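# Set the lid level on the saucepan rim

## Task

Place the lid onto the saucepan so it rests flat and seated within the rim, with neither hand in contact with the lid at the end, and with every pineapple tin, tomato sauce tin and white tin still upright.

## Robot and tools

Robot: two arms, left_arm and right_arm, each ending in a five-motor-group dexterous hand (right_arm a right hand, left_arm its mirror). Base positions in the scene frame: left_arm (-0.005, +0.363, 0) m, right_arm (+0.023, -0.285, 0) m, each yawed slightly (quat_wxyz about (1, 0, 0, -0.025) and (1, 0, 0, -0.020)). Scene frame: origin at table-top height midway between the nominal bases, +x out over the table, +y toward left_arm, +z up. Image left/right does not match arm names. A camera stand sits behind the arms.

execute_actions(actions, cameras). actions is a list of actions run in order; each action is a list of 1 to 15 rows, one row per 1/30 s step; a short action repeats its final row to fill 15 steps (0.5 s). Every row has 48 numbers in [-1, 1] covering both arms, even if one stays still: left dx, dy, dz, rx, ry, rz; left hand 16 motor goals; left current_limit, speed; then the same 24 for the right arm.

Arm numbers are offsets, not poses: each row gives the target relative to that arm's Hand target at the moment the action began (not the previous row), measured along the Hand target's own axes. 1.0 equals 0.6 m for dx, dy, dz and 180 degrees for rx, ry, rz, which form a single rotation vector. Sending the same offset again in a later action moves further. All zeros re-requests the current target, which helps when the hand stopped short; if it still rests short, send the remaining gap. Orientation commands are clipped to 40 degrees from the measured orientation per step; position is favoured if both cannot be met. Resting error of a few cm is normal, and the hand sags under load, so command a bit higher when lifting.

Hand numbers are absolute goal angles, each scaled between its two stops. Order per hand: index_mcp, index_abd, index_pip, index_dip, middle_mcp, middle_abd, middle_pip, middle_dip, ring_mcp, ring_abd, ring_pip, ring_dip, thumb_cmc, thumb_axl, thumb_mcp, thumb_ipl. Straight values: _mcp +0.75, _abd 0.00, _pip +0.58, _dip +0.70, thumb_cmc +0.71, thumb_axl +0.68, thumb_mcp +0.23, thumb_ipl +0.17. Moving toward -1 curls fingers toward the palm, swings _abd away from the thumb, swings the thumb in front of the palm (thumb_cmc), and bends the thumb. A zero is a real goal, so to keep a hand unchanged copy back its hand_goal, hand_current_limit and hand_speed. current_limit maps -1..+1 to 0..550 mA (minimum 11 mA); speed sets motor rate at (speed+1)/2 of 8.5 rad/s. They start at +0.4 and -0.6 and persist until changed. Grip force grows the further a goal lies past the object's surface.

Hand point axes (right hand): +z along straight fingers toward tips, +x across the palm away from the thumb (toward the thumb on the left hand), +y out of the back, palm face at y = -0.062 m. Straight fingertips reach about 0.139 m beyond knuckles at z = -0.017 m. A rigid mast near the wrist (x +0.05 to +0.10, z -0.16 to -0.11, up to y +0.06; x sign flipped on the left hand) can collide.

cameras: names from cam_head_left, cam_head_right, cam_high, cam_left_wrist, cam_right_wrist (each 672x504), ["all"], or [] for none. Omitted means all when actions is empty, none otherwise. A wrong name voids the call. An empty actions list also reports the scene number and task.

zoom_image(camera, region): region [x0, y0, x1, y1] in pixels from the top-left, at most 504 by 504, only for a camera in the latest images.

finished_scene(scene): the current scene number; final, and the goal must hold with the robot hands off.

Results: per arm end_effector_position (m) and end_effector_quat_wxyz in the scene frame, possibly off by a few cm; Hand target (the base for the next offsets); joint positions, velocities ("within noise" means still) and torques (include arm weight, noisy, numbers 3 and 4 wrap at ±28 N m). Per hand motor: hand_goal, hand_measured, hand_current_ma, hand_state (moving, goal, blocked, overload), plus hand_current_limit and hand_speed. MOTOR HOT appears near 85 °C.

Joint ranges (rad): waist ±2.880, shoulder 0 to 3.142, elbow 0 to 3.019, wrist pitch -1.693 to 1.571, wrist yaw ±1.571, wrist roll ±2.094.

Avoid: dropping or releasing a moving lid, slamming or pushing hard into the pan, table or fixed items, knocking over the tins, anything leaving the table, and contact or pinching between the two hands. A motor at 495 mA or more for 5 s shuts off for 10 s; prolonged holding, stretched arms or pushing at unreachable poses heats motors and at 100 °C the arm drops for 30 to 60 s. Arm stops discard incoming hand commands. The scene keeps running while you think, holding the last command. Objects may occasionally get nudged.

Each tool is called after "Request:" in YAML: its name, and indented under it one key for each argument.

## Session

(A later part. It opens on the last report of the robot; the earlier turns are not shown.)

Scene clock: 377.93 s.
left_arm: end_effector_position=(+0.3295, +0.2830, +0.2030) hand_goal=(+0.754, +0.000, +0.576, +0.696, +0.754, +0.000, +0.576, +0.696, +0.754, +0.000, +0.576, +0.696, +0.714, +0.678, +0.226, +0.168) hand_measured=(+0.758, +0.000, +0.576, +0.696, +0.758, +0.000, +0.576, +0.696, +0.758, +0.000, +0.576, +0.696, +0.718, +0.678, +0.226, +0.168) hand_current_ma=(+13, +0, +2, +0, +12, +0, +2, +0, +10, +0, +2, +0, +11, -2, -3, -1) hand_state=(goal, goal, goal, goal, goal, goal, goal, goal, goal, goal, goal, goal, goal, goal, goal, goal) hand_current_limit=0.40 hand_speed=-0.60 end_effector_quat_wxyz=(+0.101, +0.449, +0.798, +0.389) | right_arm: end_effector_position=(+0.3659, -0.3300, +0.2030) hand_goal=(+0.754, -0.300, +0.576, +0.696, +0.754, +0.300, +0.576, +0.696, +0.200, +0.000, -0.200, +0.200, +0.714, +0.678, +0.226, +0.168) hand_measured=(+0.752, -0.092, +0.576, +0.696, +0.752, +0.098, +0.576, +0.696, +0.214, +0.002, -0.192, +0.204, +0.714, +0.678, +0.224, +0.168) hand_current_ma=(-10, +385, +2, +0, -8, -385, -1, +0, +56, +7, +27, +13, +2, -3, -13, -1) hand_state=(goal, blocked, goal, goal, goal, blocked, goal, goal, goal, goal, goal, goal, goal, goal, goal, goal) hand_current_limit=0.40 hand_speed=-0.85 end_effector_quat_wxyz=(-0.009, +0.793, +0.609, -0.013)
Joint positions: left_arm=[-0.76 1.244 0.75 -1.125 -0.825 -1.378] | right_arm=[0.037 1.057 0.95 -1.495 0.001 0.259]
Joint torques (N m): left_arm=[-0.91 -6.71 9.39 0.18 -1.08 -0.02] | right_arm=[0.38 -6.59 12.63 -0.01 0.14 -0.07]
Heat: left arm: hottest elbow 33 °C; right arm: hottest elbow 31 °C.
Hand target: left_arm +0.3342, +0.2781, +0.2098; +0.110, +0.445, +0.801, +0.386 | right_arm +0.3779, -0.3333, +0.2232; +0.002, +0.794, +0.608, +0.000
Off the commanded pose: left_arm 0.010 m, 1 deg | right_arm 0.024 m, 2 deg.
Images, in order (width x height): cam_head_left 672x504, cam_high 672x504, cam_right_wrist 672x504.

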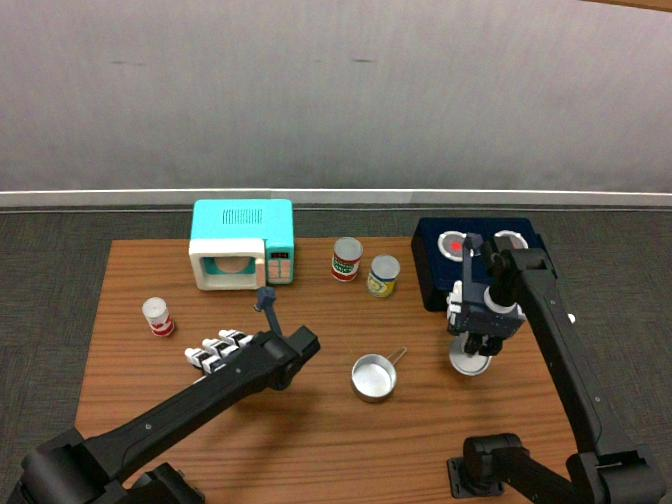

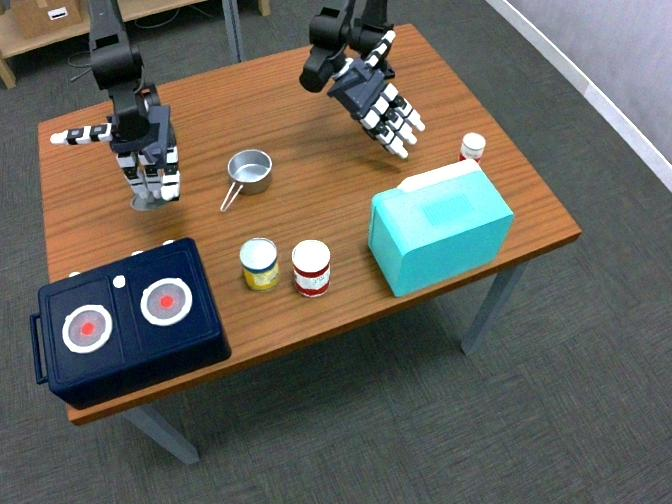

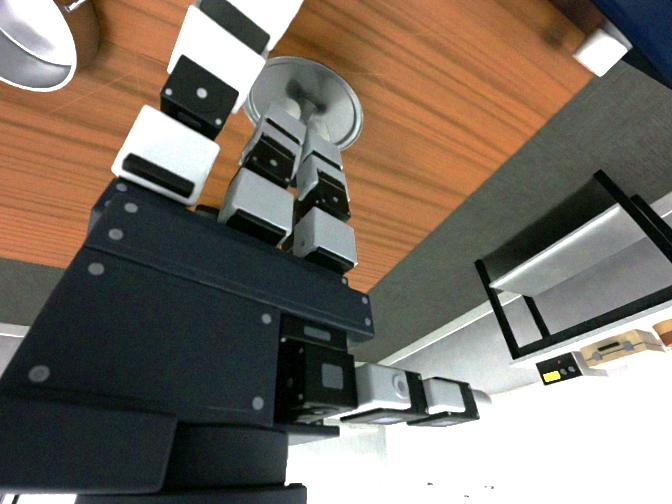

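Request:
execute_actions:
  actions:
    - [[0,0,0,0,0,0,0.754,0,0.576,0.696,0.754,0,0.576,0.696,0.754,0,0.576,0.696,0.714,0.678,0.226,0.168,0.4,-0.6,0,0,-0.0667,0,0,0,0.754,-0.3,0.576,0.696,0.754,0.3,0.576,0.696,0.2,0,-0.2,0.2,0.714,0.678,0.226,0.168,0.4,-0.85]]
    - [[0,0,0,0,0,0,0.754,0,0.576,0.696,0.754,0,0.576,0.696,0.754,0,0.576,0.696,0.714,0.678,0.226,0.168,0.4,-0.6,0.0687,-0.0375,0,0,0,0,0.754,-0.3,0.576,0.696,0.754,0.3,0.576,0.696,0.2,0,-0.2,0.2,0.714,0.678,0.226,0.168,0.4,-0.85]]
    - [[0,0,0,0,0,0,0.754,0,0.576,0.696,0.754,0,0.576,0.696,0.754,0,0.576,0.696,0.714,0.678,0.226,0.168,0.4,-0.6,0.0687,-0.0375,0,0,0,0,0.754,-0.3,0.576,0.696,0.754,0.3,0.576,0.696,0.2,0,-0.2,0.2,0.714,0.678,0.226,0.168,0.4,-0.85]]
    - [[0,0,0,0,0,0,0.754,0,0.576,0.696,0.754,0,0.576,0.696,0.754,0,0.576,0.696,0.714,0.678,0.226,0.168,0.4,-0.6,0.0687,-0.0375,0,0,0,0,0.754,-0.3,0.576,0.696,0.754,0.3,0.576,0.696,0.2,0,-0.2,0.2,0.714,0.678,0.226,0.168,0.4,-0.85]]
    - [[0,0,0,0,0,0,0.754,0,0.576,0.696,0.754,0,0.576,0.696,0.754,0,0.576,0.696,0.714,0.678,0.226,0.168,0.4,-0.6,0.0687,-0.0375,0,0,0,0,0.754,-0.3,0.576,0.696,0.754,0.3,0.576,0.696,0.2,0,-0.2,0.2,0.714,0.678,0.226,0.168,0.4,-0.85]]
    - [[0,0,0,0,0,0,0.754,0,0.576,0.696,0.754,0,0.576,0.696,0.754,0,0.576,0.696,0.714,0.678,0.226,0.168,0.4,-0.6,0.0687,-0.0375,0,0,0,0,0.754,-0.3,0.576,0.696,0.754,0.3,0.576,0.696,0.2,0,-0.2,0.2,0.714,0.678,0.226,0.168,0.4,-0.85]]
  cameras: ["all"]

Request:
zoom_image:
  camera: "cam_high"
  region: [170, 80, 330, 220]

Request:
zoom_image:
  camera: "cam_right_wrist"
  region: [200, 0, 450, 200]

Request:
zoom_image:
  camera: "cam_head_left"
  region: [320, 290, 450, 420]

Scene clock: 424.83 s.
left_arm: end_effector_position=(+0.3295, +0.2830, +0.2030) hand_goal=(+0.754, +0.000, +0.576, +0.696, +0.754, +0.000, +0.576, +0.696, +0.754, +0.000, +0.576, +0.696, +0.714, +0.678, +0.226, +0.168) hand_measured=(+0.758, +0.000, +0.576, +0.696, +0.758, +0.000, +0.576, +0.696, +0.758, +0.000, +0.576, +0.696, +0.718, +0.678, +0.226, +0.168) hand_current_ma=(+13, +0, +2, +0, +12, +0, +2, +0, +10, +0, +2, +0, +11, -2, -3, -1) hand_state=(goal, goal, goal, goal, goal, goal, goal, goal, goal, goal, goal, goal, goal, goal, goal, goal) hand_current_limit=0.40 hand_speed=-0.60 end_effector_quat_wxyz=(+0.101, +0.449, +0.798, +0.389) | right_arm: end_effector_position=(+0.3112, -0.1176, +0.2427) hand_goal=(+0.754, -0.300, +0.576, +0.696, +0.754, +0.300, +0.576, +0.696, +0.200, +0.000, -0.200, +0.200, +0.714, +0.678, +0.226, +0.168) hand_measured=(+0.750, -0.092, +0.576, +0.696, +0.754, +0.100, +0.576, +0.696, +0.212, +0.002, -0.192, +0.204, +0.714, +0.678, +0.222, +0.168) hand_current_ma=(-13, +385, +0, +0, -1, -385, -1, +0, +51, +6, +27, +13, +1, -3, -14, -1) hand_state=(goal, blocked, goal, goal, goal, blocked, goal, goal, goal, goal, goal, goal, goal, goal, goal, goal) hand_current_limit=0.40 hand_speed=-0.85 end_effector_quat_wxyz=(+0.003, +0.793, +0.609, -0.025)
Joint positions: left_arm=[-0.76 1.244 0.75 -1.125 -0.825 -1.378] | right_arm=[0.823 1.152 1.118 -1.587 -0.001 1.044]
Joint torques (N m): left_arm=[-0.5 -6.77 9.33 0.14 -1.07 0] | right_arm=[1.49 -7.59 13.16 0.42 0.24 0.09]
Heat: left arm: hottest elbow 34 °C; right arm: hottest elbow 34 °C.
Hand target: left_arm +0.3342, +0.2781, +0.2098; +0.110, +0.445, +0.801, +0.386 | right_arm +0.3230, -0.1048, +0.2625; +0.002, +0.794, +0.608, +0.000
Off the commanded pose: left_arm 0.010 m, 1 deg | right_arm 0.026 m, 3 deg.

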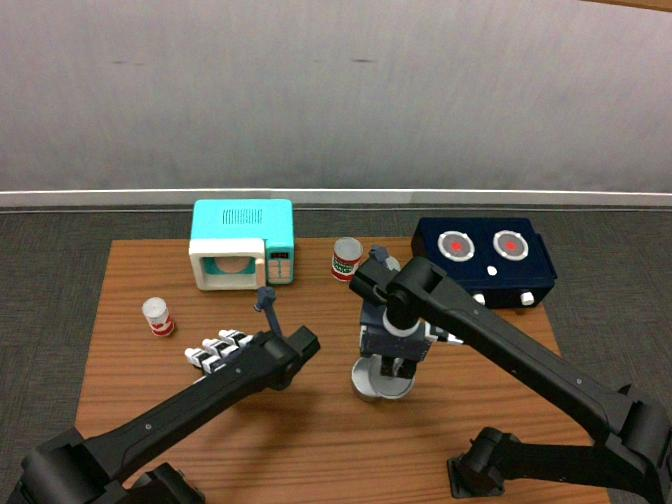

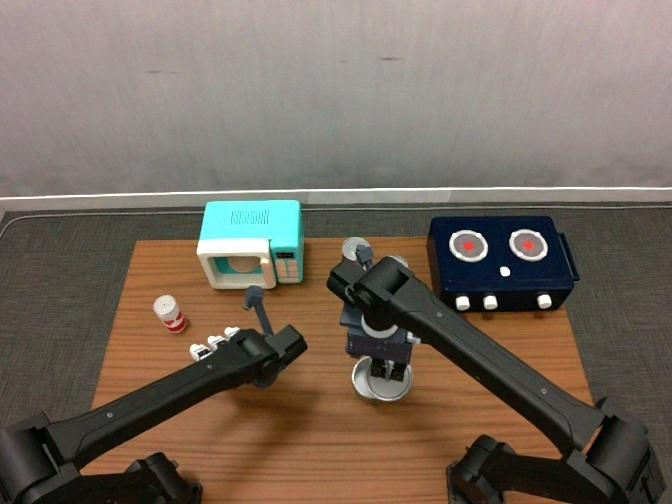

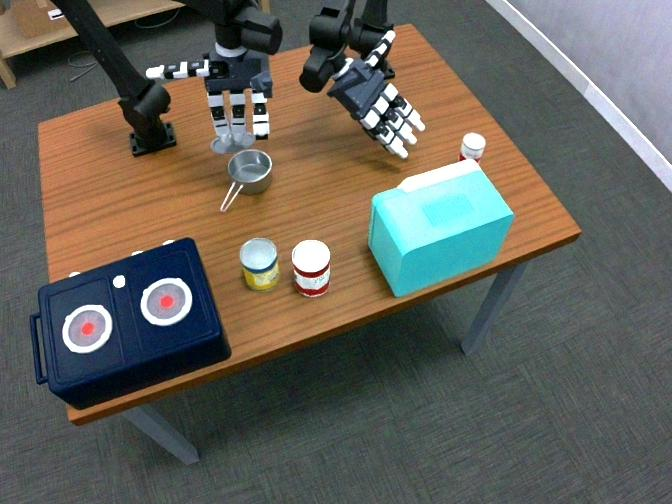

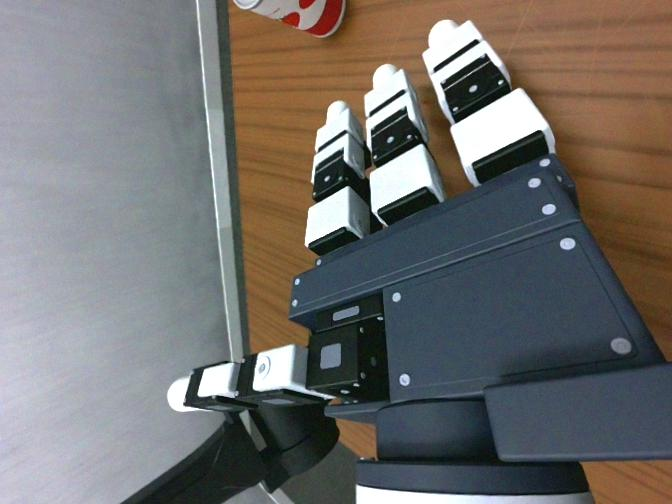

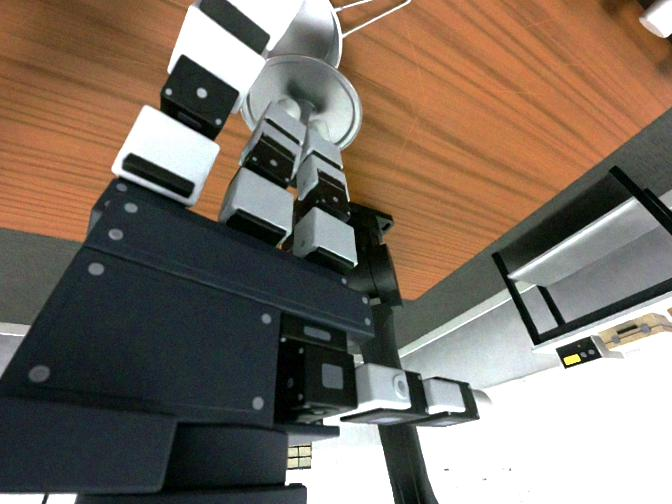

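Scaled by 3.150.

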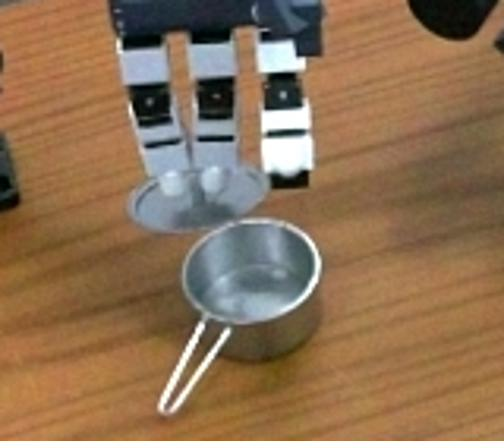

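Scaled by 2.016.

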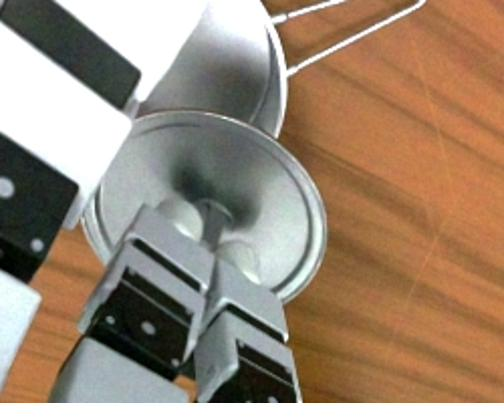

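Scaled by 3.877.

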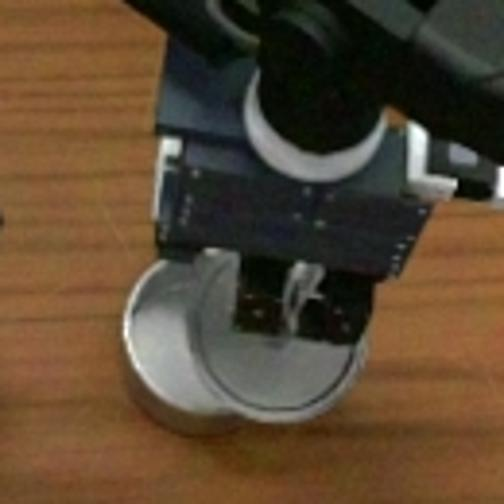

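Request:
execute_actions:
  actions:
    - [[0,0,0,0,0,0,0.754,0,0.576,0.696,0.754,0,0.576,0.696,0.754,0,0.576,0.696,0.714,0.678,0.226,0.168,0.4,-0.6,0.05,0.0247,0,0,0,0,0.754,-0.3,0.576,0.696,0.754,0.3,0.576,0.696,0.2,0,-0.2,0.2,0.714,0.678,0.226,0.168,0.4,-0.85]]
    - [[0,0,0,0,0,0,0.754,0,0.576,0.696,0.754,0,0.576,0.696,0.754,0,0.576,0.696,0.714,0.678,0.226,0.168,0.4,-0.6,0,0,0.03,0,0,0,0.754,-0.3,0.576,0.696,0.754,0.3,0.576,0.696,0.2,0,-0.2,0.2,0.714,0.678,0.226,0.168,0.4,-0.85]]
  cameras: ["all"]

Request:
zoom_image:
  camera: "cam_high"
  region: [170, 80, 330, 220]

Request:
zoom_image:
  camera: "cam_right_wrist"
  region: [200, 0, 450, 200]

Request:
zoom_image:
  camera: "cam_head_right"
  region: [320, 290, 450, 420]

Request:
zoom_image:
  camera: "cam_head_left"
  region: [320, 290, 450, 420]

Scene clock: 463.20 s.
left_arm: end_effector_position=(+0.3295, +0.2830, +0.2030) hand_goal=(+0.754, +0.000, +0.576, +0.696, +0.754, +0.000, +0.576, +0.696, +0.754, +0.000, +0.576, +0.696, +0.714, +0.678, +0.226, +0.168) hand_measured=(+0.758, +0.000, +0.576, +0.696, +0.758, +0.000, +0.576, +0.696, +0.758, +0.000, +0.576, +0.696, +0.718, +0.678, +0.226, +0.168) hand_current_ma=(+13, +0, +2, +0, +12, +0, +2, +0, +10, +0, +2, +0, +11, -2, -3, -1) hand_state=(goal, goal, goal, goal, goal, goal, goal, goal, goal, goal, goal, goal, goal, goal, goal, goal) hand_current_limit=0.40 hand_speed=-0.60 end_effector_quat_wxyz=(+0.101, +0.449, +0.798, +0.389) | right_arm: end_effector_position=(+0.3421, -0.0864, +0.2432) hand_goal=(+0.754, -0.300, +0.576, +0.696, +0.754, +0.300, +0.576, +0.696, +0.200, +0.000, -0.200, +0.200, +0.714, +0.678, +0.226, +0.168) hand_measured=(+0.750, -0.092, +0.576, +0.696, +0.754, +0.100, +0.576, +0.696, +0.212, +0.002, -0.192, +0.204, +0.714, +0.678, +0.222, +0.168) hand_current_ma=(-12, +385, +0, +0, -1, -385, -1, +0, +51, +6, +27, +13, +1, -3, -14, -1) hand_state=(goal, blocked, goal, goal, goal, blocked, goal, goal, goal, goal, goal, goal, goal, goal, goal, goal) hand_current_limit=0.40 hand_speed=-0.85 end_effector_quat_wxyz=(+0.001, +0.794, +0.607, -0.005)
Joint positions: left_arm=[-0.76 1.244 0.75 -1.125 -0.825 -1.378] | right_arm=[0.825 1.244 1.191 -1.528 0 1.051]
Joint torques (N m): left_arm=[-0.62 -6.89 9.36 0.17 -1.06 -0.01] | right_arm=[1.9 -9.17 9.63 0.72 0.23 0.07]
Heat: left arm: hottest elbow 34 °C; right arm: hottest elbow 36 °C.
Hand target: left_arm +0.3342, +0.2781, +0.2098; +0.110, +0.445, +0.801, +0.386 | right_arm +0.3452, -0.0797, +0.2445; +0.002, +0.794, +0.608, +0.000
Off the commanded pose: left_arm 0.010 m, 1 deg | right_arm 0.007 m, 1 deg.

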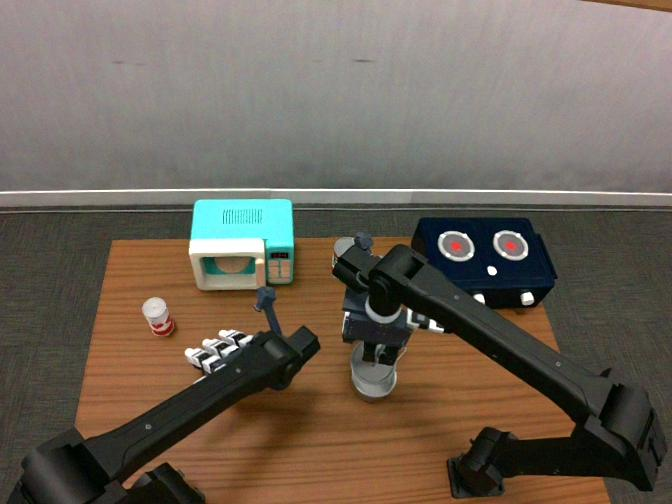

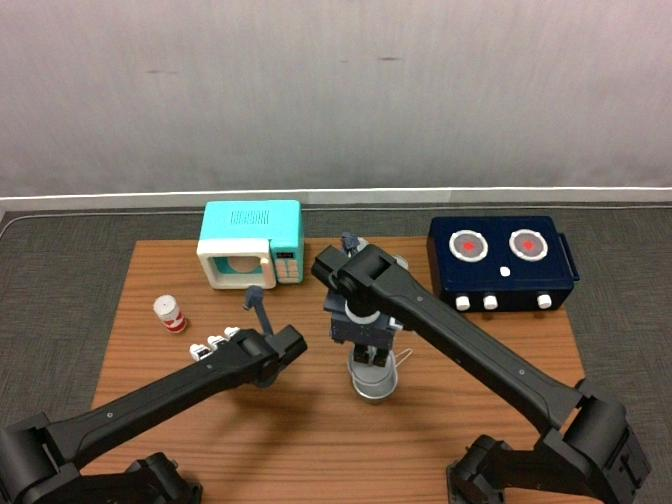

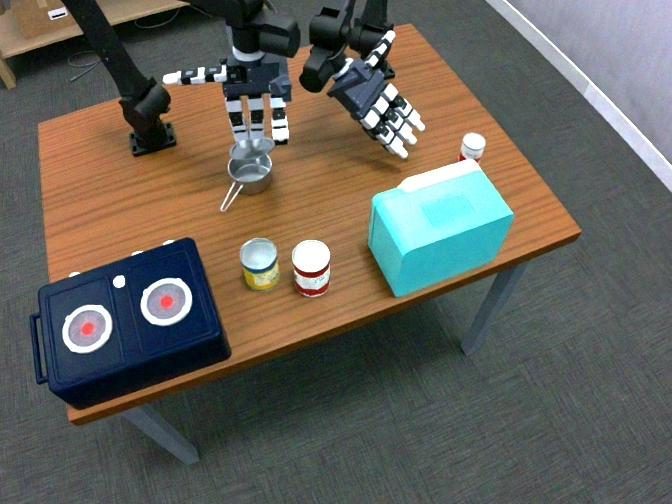

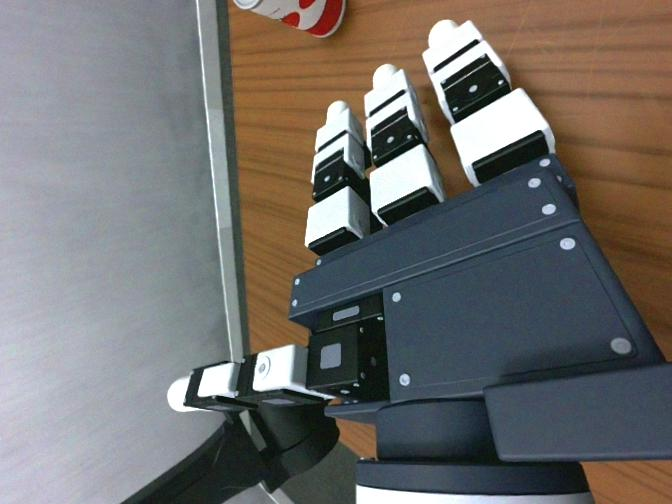

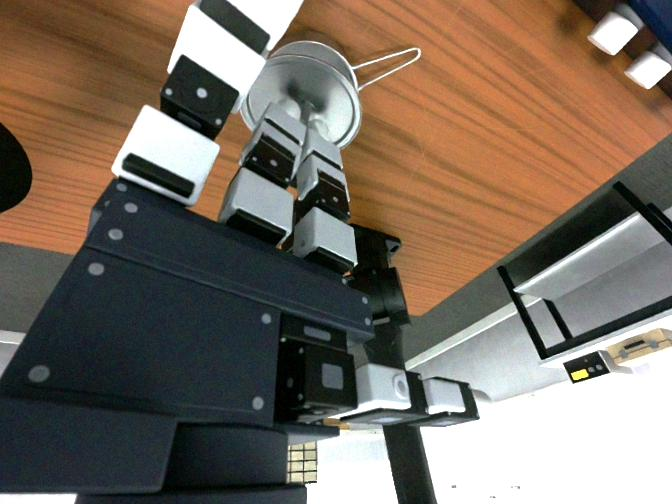

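Scaled by 3.150.

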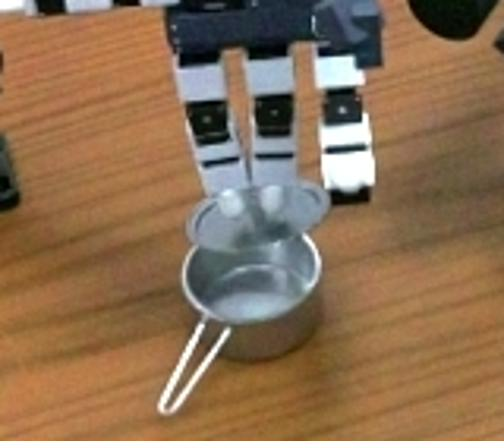

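Scaled by 2.016.

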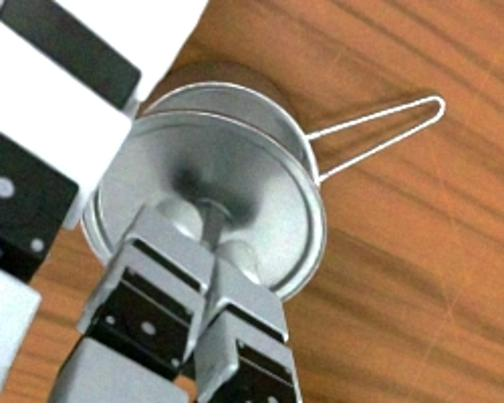

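Scaled by 3.877.

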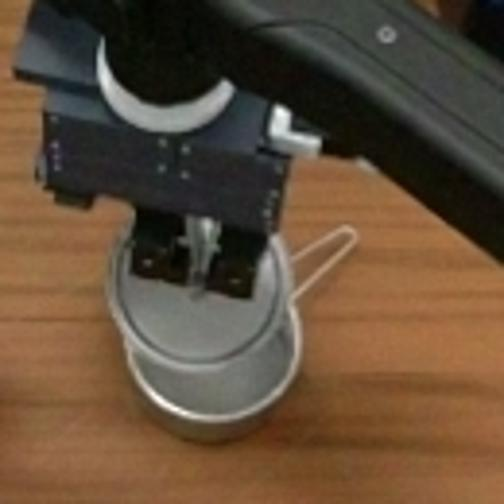

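Scaled by 3.877.

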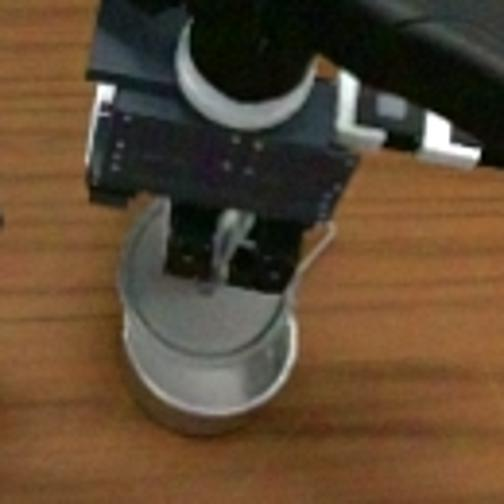

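Request:
execute_actions:
  actions:
    - [[0,0,0,0,0,0,0.754,0,0.576,0.696,0.754,0,0.576,0.696,0.754,0,0.576,0.696,0.714,0.678,0.226,0.168,0.4,-0.6,-0.034,0.001,0,0,0,0,0.754,-0.3,0.576,0.696,0.754,0.3,0.576,0.696,0.2,0,-0.2,0.2,0.714,0.678,0.226,0.168,0.4,-0.85]]
    - [[0,0,0,0,0,0,0.754,0,0.576,0.696,0.754,0,0.576,0.696,0.754,0,0.576,0.696,0.714,0.678,0.226,0.168,0.4,-0.6,0,0,0.066,0,0,0,0.754,-0.3,0.576,0.696,0.754,0.3,0.576,0.696,0.2,0,-0.2,0.2,0.714,0.678,0.226,0.168,0.4,-0.85]]
  cameras: ["cam_head_left","cam_head_right","cam_high","cam_right_wrist"]

Request:
zoom_image:
  camera: "cam_high"
  region: [170, 80, 330, 220]

Request:
zoom_image:
  camera: "cam_right_wrist"
  region: [200, 0, 450, 200]

Request:
zoom_image:
  camera: "cam_head_left"
  region: [320, 290, 450, 420]

Scene clock: 488.77 s.
left_arm: end_effector_position=(+0.3295, +0.2830, +0.2030) hand_goal=(+0.754, +0.000, +0.576, +0.696, +0.754, +0.000, +0.576, +0.696, +0.754, +0.000, +0.576, +0.696, +0.714, +0.678, +0.226, +0.168) hand_measured=(+0.758, +0.000, +0.576, +0.696, +0.758, +0.000, +0.576, +0.696, +0.758, +0.000, +0.576, +0.696, +0.718, +0.678, +0.226, +0.168) hand_current_ma=(+13, +0, +2, +0, +12, +0, +2, +0, +10, +0, +2, +0, +11, -2, -3, -1) hand_state=(goal, goal, goal, goal, goal, goal, goal, goal, goal, goal, goal, goal, goal, goal, goal, goal) hand_current_limit=0.40 hand_speed=-0.60 end_effector_quat_wxyz=(+0.101, +0.449, +0.798, +0.389) | right_arm: end_effector_position=(+0.3358, -0.0979, +0.2043) hand_goal=(+0.754, -0.300, +0.576, +0.696, +0.754, +0.300, +0.576, +0.696, +0.200, +0.000, -0.200, +0.200, +0.714, +0.678, +0.226, +0.168) hand_measured=(+0.750, -0.092, +0.576, +0.696, +0.754, +0.100, +0.576, +0.696, +0.212, +0.002, -0.192, +0.204, +0.714, +0.678, +0.222, +0.168) hand_current_ma=(-12, +385, +0, +0, -1, -385, -1, +0, +51, +6, +27, +13, +1, -3, -14, -1) hand_state=(goal, blocked, goal, goal, goal, blocked, goal, goal, goal, goal, goal, goal, goal, goal, goal, goal) hand_current_limit=0.40 hand_speed=-0.85 end_effector_quat_wxyz=(+0.001, +0.793, +0.609, -0.005)
Joint positions: left_arm=[-0.76 1.244 0.75 -1.125 -0.825 -1.378] | right_arm=[0.814 1.219 1.068 -1.43 0.001 1.035]
Joint torques (N m): left_arm=[-0.5 -6.71 9.4 0.23 -1.07 -0.01] | right_arm=[0.09 -9.05 8.55 0.69 0.24 -0.08]
Heat: left arm: hottest elbow 34 °C; right arm: hottest elbow 35 °C.
Hand target: left_arm +0.3342, +0.2781, +0.2098; +0.110, +0.445, +0.801, +0.386 | right_arm +0.3405, -0.0998, +0.2048; +0.002, +0.794, +0.608, +0.000
Off the commanded pose: left_arm 0.010 m, 1 deg | right_arm 0.005 m, 1 deg.
Images, in order (width x height): cam_head_left 672x504, cam_head_right 672x504, cam_high 672x504, cam_right_wrist 672x504.

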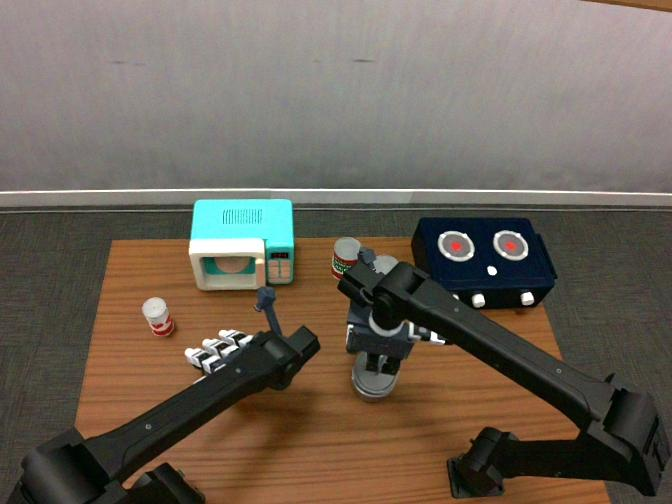

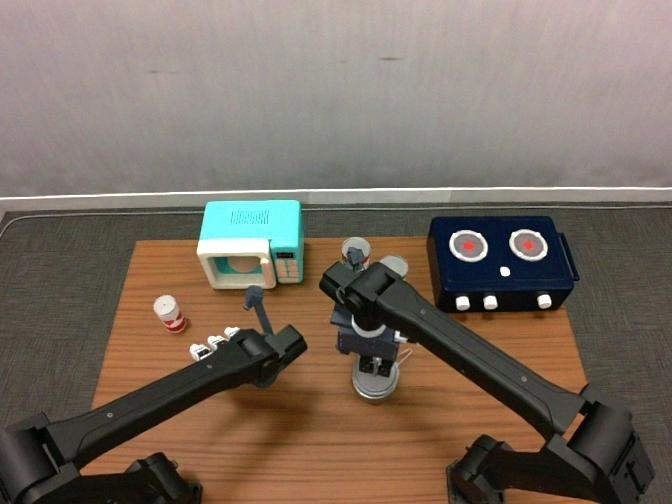

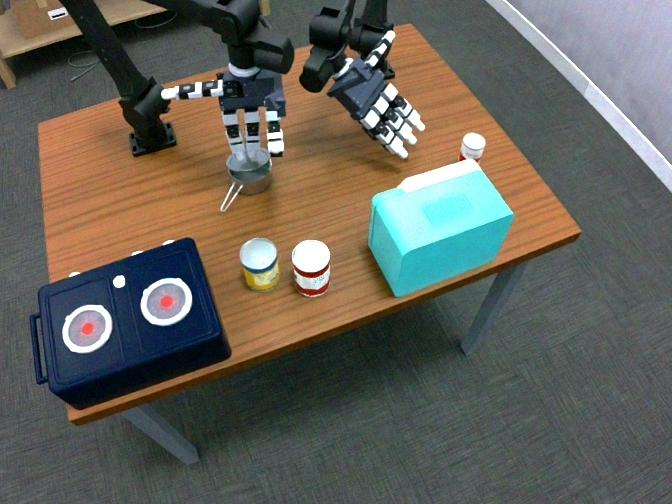

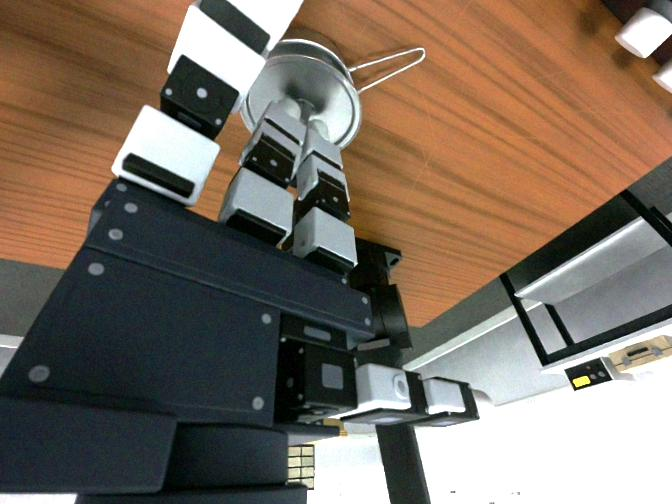

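Scaled by 3.150.

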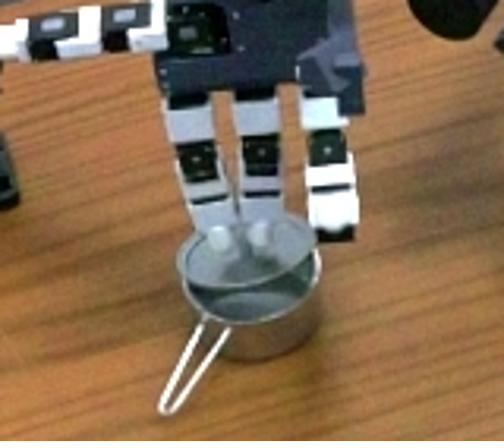

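Scaled by 2.016.

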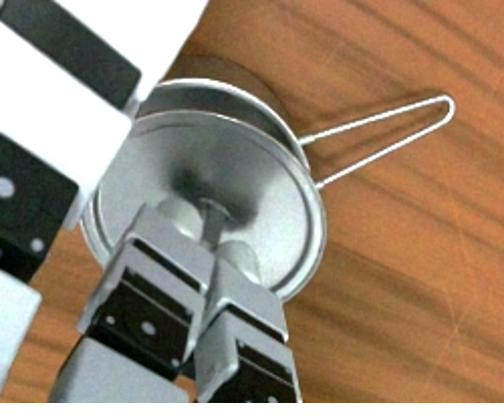

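Scaled by 3.877.

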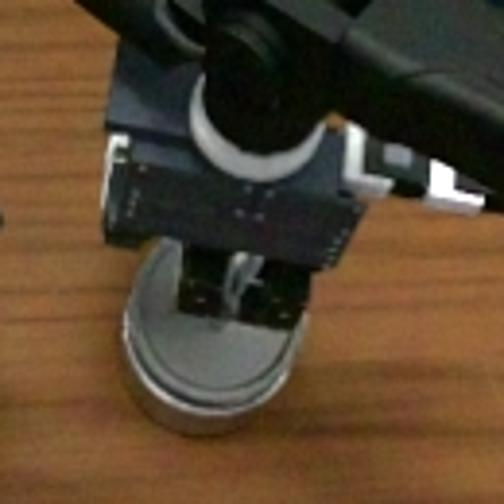

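Request:
execute_actions:
  actions:
    - [[0,0,0,0,0,0,0.754,0,0.576,0.696,0.754,0,0.576,0.696,0.754,0,0.576,0.696,0.714,0.678,0.226,0.168,0.4,-0.6,0,0,0.034,0,0,0,0.754,-0.3,0.576,0.696,0.754,0.3,0.576,0.696,0.2,0,-0.2,0.2,0.714,0.678,0.226,0.168,0.4,-0.85]]
  cameras: ["cam_head_left","cam_high","cam_right_wrist"]

Request:
zoom_image:
  camera: "cam_high"
  region: [200, 100, 300, 220]

Request:
zoom_image:
  camera: "cam_right_wrist"
  region: [200, 0, 450, 200]

Request:
zoom_image:
  camera: "cam_head_left"
  region: [320, 310, 430, 420]

Scene clock: 500.83 s.
left_arm: end_effector_position=(+0.3295, +0.2830, +0.2030) hand_goal=(+0.754, +0.000, +0.576, +0.696, +0.754, +0.000, +0.576, +0.696, +0.754, +0.000, +0.576, +0.696, +0.714, +0.678, +0.226, +0.168) hand_measured=(+0.758, +0.000, +0.576, +0.696, +0.758, +0.000, +0.576, +0.696, +0.758, +0.000, +0.576, +0.696, +0.718, +0.678, +0.226, +0.168) hand_current_ma=(+13, +0, +2, +0, +12, +0, +2, +0, +10, +0, +2, +0, +11, -2, -3, -1) hand_state=(goal, goal, goal, goal, goal, goal, goal, goal, goal, goal, goal, goal, goal, goal, goal, goal) hand_current_limit=0.40 hand_speed=-0.60 end_effector_quat_wxyz=(+0.101, +0.449, +0.798, +0.389) | right_arm: end_effector_position=(+0.3366, -0.0980, +0.1889) hand_goal=(+0.754, -0.300, +0.576, +0.696, +0.754, +0.300, +0.576, +0.696, +0.200, +0.000, -0.200, +0.200, +0.714, +0.678, +0.226, +0.168) hand_measured=(+0.748, -0.092, +0.574, +0.696, +0.752, +0.100, +0.576, +0.696, +0.212, +0.002, -0.192, +0.204, +0.714, +0.678, +0.222, +0.168) hand_current_ma=(-20, +385, -5, -1, -10, -385, -3, +0, +51, +6, +27, +13, +1, -3, -14, -1) hand_state=(goal, blocked, goal, goal, goal, blocked, goal, goal, goal, goal, goal, goal, goal, goal, goal, goal) hand_current_limit=0.40 hand_speed=-0.85 end_effector_quat_wxyz=(+0.001, +0.793, +0.609, +0.002)
Joint positions: left_arm=[-0.76 1.244 0.75 -1.125 -0.825 -1.378] | right_arm=[0.813 1.219 1.026 -1.375 0.002 1.034]
Joint torques (N m): left_arm=[-0.56 -6.77 9.37 0.18 -1.07 -0.02] | right_arm=[0.21 -8.41 8.21 0.8 0.18 -0.08]
Heat: left arm: hottest elbow 34 °C; right arm: hottest elbow 35 °C.
Hand target: left_arm +0.3342, +0.2781, +0.2098; +0.110, +0.445, +0.801, +0.386 | right_arm +0.3405, -0.0997, +0.1845; +0.002, +0.794, +0.608, +0.000
Off the commanded pose: left_arm 0.010 m, 1 deg | right_arm 0.006 m, 0 deg.
Images, in order (width x height): cam_head_left 672x504, cam_high 672x504, cam_right_wrist 672x504.

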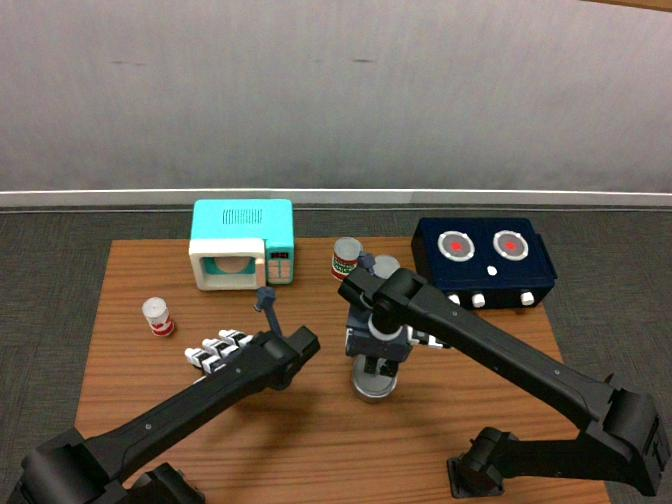

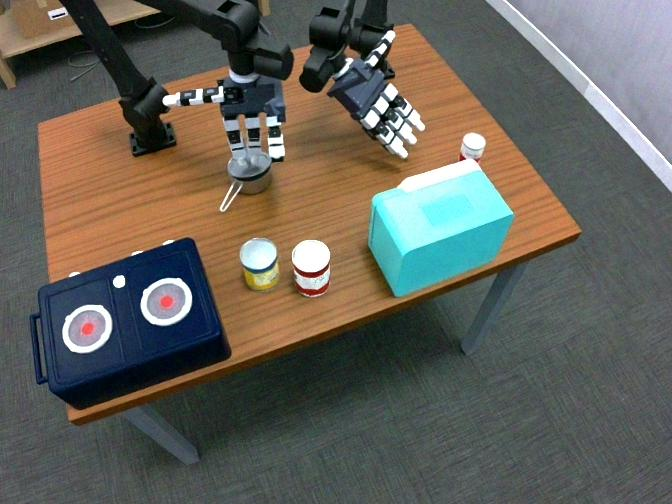

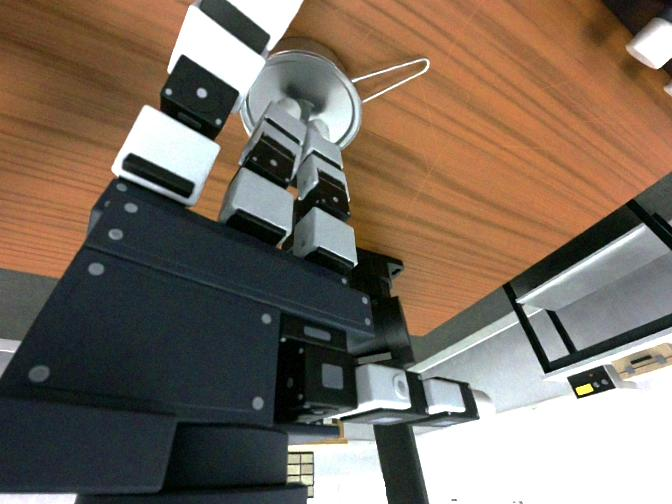

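Scaled by 4.200.

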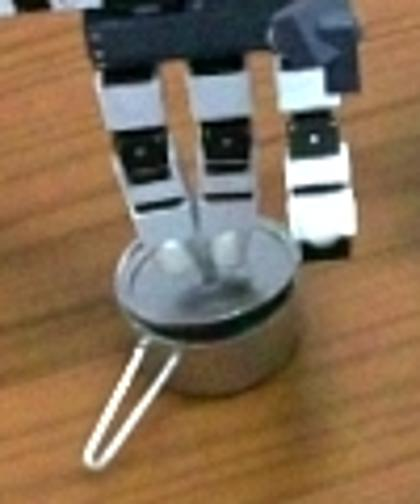

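Scaled by 2.016.

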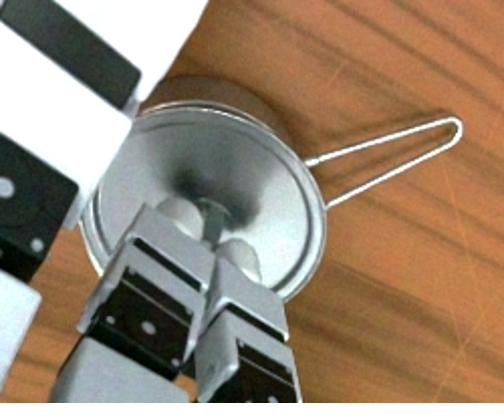

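Scaled by 4.582.

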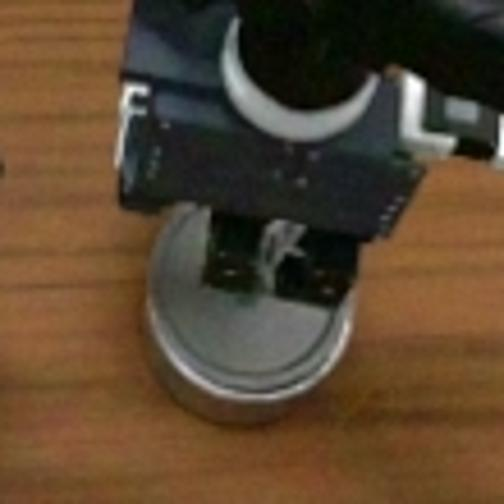

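Request:
execute_actions:
  actions:
    - [[0,0,0,0,0,0,0.754,0,0.576,0.696,0.754,0,0.576,0.696,0.754,0,0.576,0.696,0.714,0.678,0.226,0.168,0.4,-0.6,0,0,0.02,0,0,0,0.754,-0.3,0.576,0.696,0.754,0.3,0.576,0.696,0.2,0,-0.2,0.2,0.714,0.678,0.226,0.168,0.4,-0.85]]
  cameras: ["cam_head_left","cam_high","cam_right_wrist"]

Request:
zoom_image:
  camera: "cam_high"
  region: [200, 100, 300, 220]

Request:
zoom_image:
  camera: "cam_head_left"
  region: [320, 310, 430, 420]

Scene clock: 510.60 s.
left_arm: end_effector_position=(+0.3295, +0.2830, +0.2030) hand_goal=(+0.754, +0.000, +0.576, +0.696, +0.754, +0.000, +0.576, +0.696, +0.754, +0.000, +0.576, +0.696, +0.714, +0.678, +0.226, +0.168) hand_measured=(+0.758, +0.000, +0.576, +0.696, +0.758, +0.000, +0.576, +0.696, +0.758, +0.000, +0.576, +0.696, +0.718, +0.678, +0.226, +0.168) hand_current_ma=(+13, +0, +2, +0, +12, +0, +2, +0, +10, +0, +2, +0, +11, -2, -3, -1) hand_state=(goal, goal, goal, goal, goal, goal, goal, goal, goal, goal, goal, goal, goal, goal, goal, goal) hand_current_limit=0.40 hand_speed=-0.60 end_effector_quat_wxyz=(+0.101, +0.449, +0.798, +0.389) | right_arm: end_effector_position=(+0.3379, -0.0973, +0.1827) hand_goal=(+0.754, -0.300, +0.576, +0.696, +0.754, +0.300, +0.576, +0.696, +0.200, +0.000, -0.200, +0.200, +0.714, +0.678, +0.226, +0.168) hand_measured=(+0.746, -0.092, +0.572, +0.696, +0.750, +0.100, +0.574, +0.696, +0.212, +0.002, -0.192, +0.204, +0.714, +0.678, +0.222, +0.168) hand_current_ma=(-29, +385, -13, -1, -13, -385, -5, +0, +51, +6, +27, +13, +1, -3, -14, -1) hand_state=(goal, blocked, goal, goal, goal, blocked, goal, goal, goal, goal, goal, goal, goal, goal, goal, goal) hand_current_limit=0.40 hand_speed=-0.85 end_effector_quat_wxyz=(+0.001, +0.793, +0.609, +0.008)
Joint positions: left_arm=[-0.76 1.244 0.75 -1.125 -0.825 -1.378] | right_arm=[0.812 1.219 1.009 -1.345 0.004 1.034]
Joint torques (N m): left_arm=[-0.62 -6.48 9.28 0.18 -1.06 -0.01] | right_arm=[0.21 -7.88 7.51 1.11 0.1 -0.08]
Heat: left arm: hottest elbow 34 °C; right arm: hottest elbow 34 °C.
Hand target: left_arm +0.3342, +0.2781, +0.2098; +0.110, +0.445, +0.801, +0.386 | right_arm +0.3407, -0.0998, +0.1725; +0.002, +0.794, +0.608, +0.000
Off the commanded pose: left_arm 0.010 m, 1 deg | right_arm 0.011 m, 1 deg.
Images, in order (width x height): cam_head_left 672x504, cam_high 672x504, cam_right_wrist 672x504.

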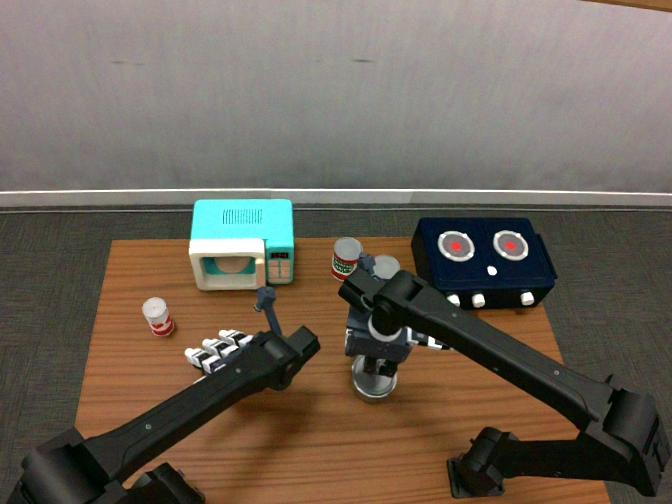

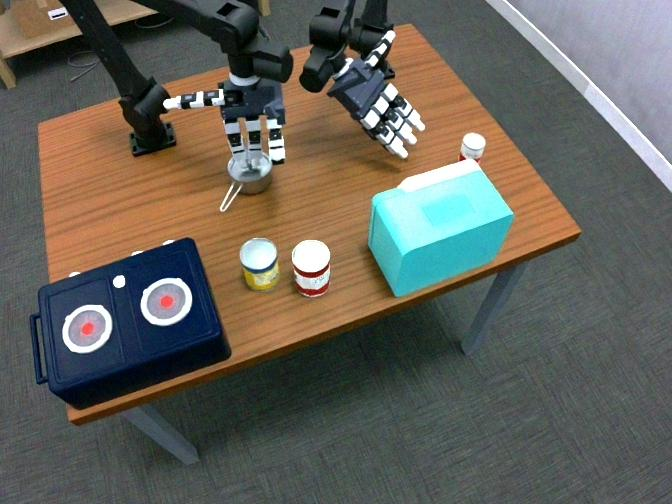

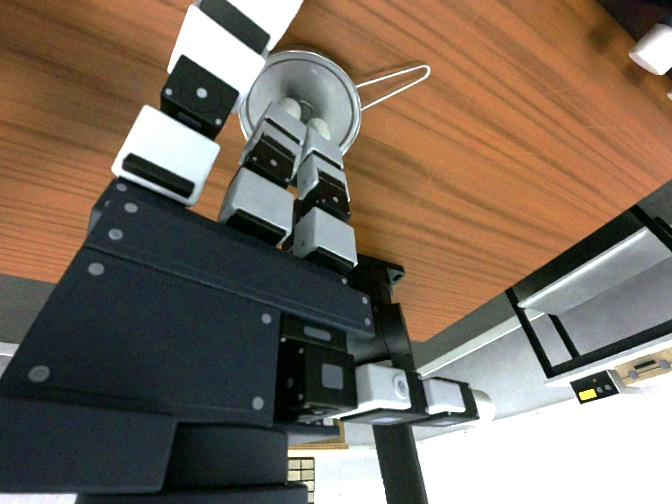

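Scaled by 4.200.

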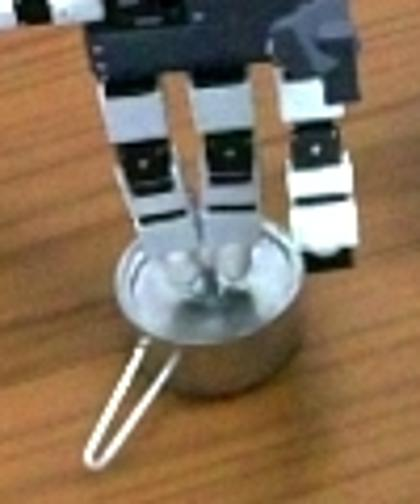

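Scaled by 4.582.

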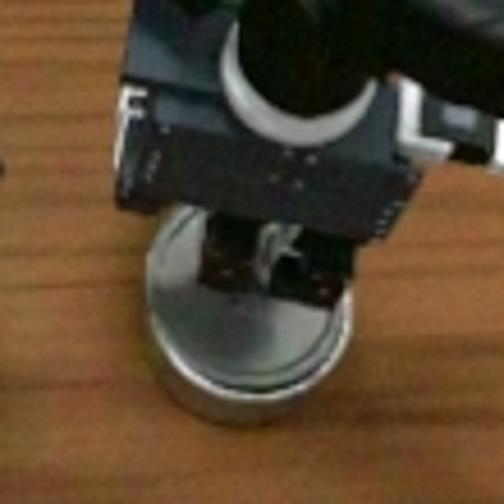

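Request:
zoom_image:
  camera: "cam_right_wrist"
  region: [220, 20, 390, 170]

Request:
zoom_image:
  camera: "cam_high"
  region: [215, 145, 285, 215]

Scaled by 2.965.

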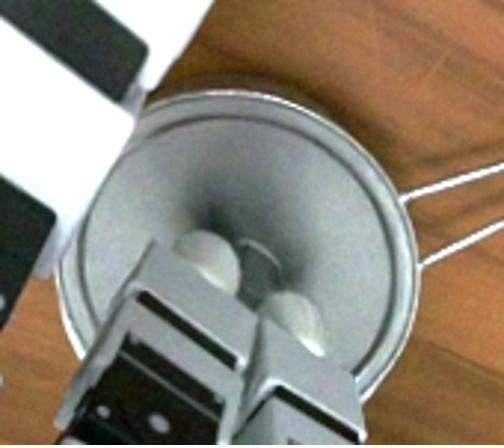

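Scaled by 7.200.

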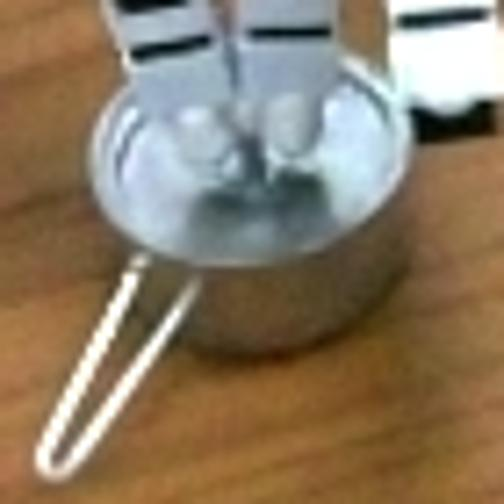

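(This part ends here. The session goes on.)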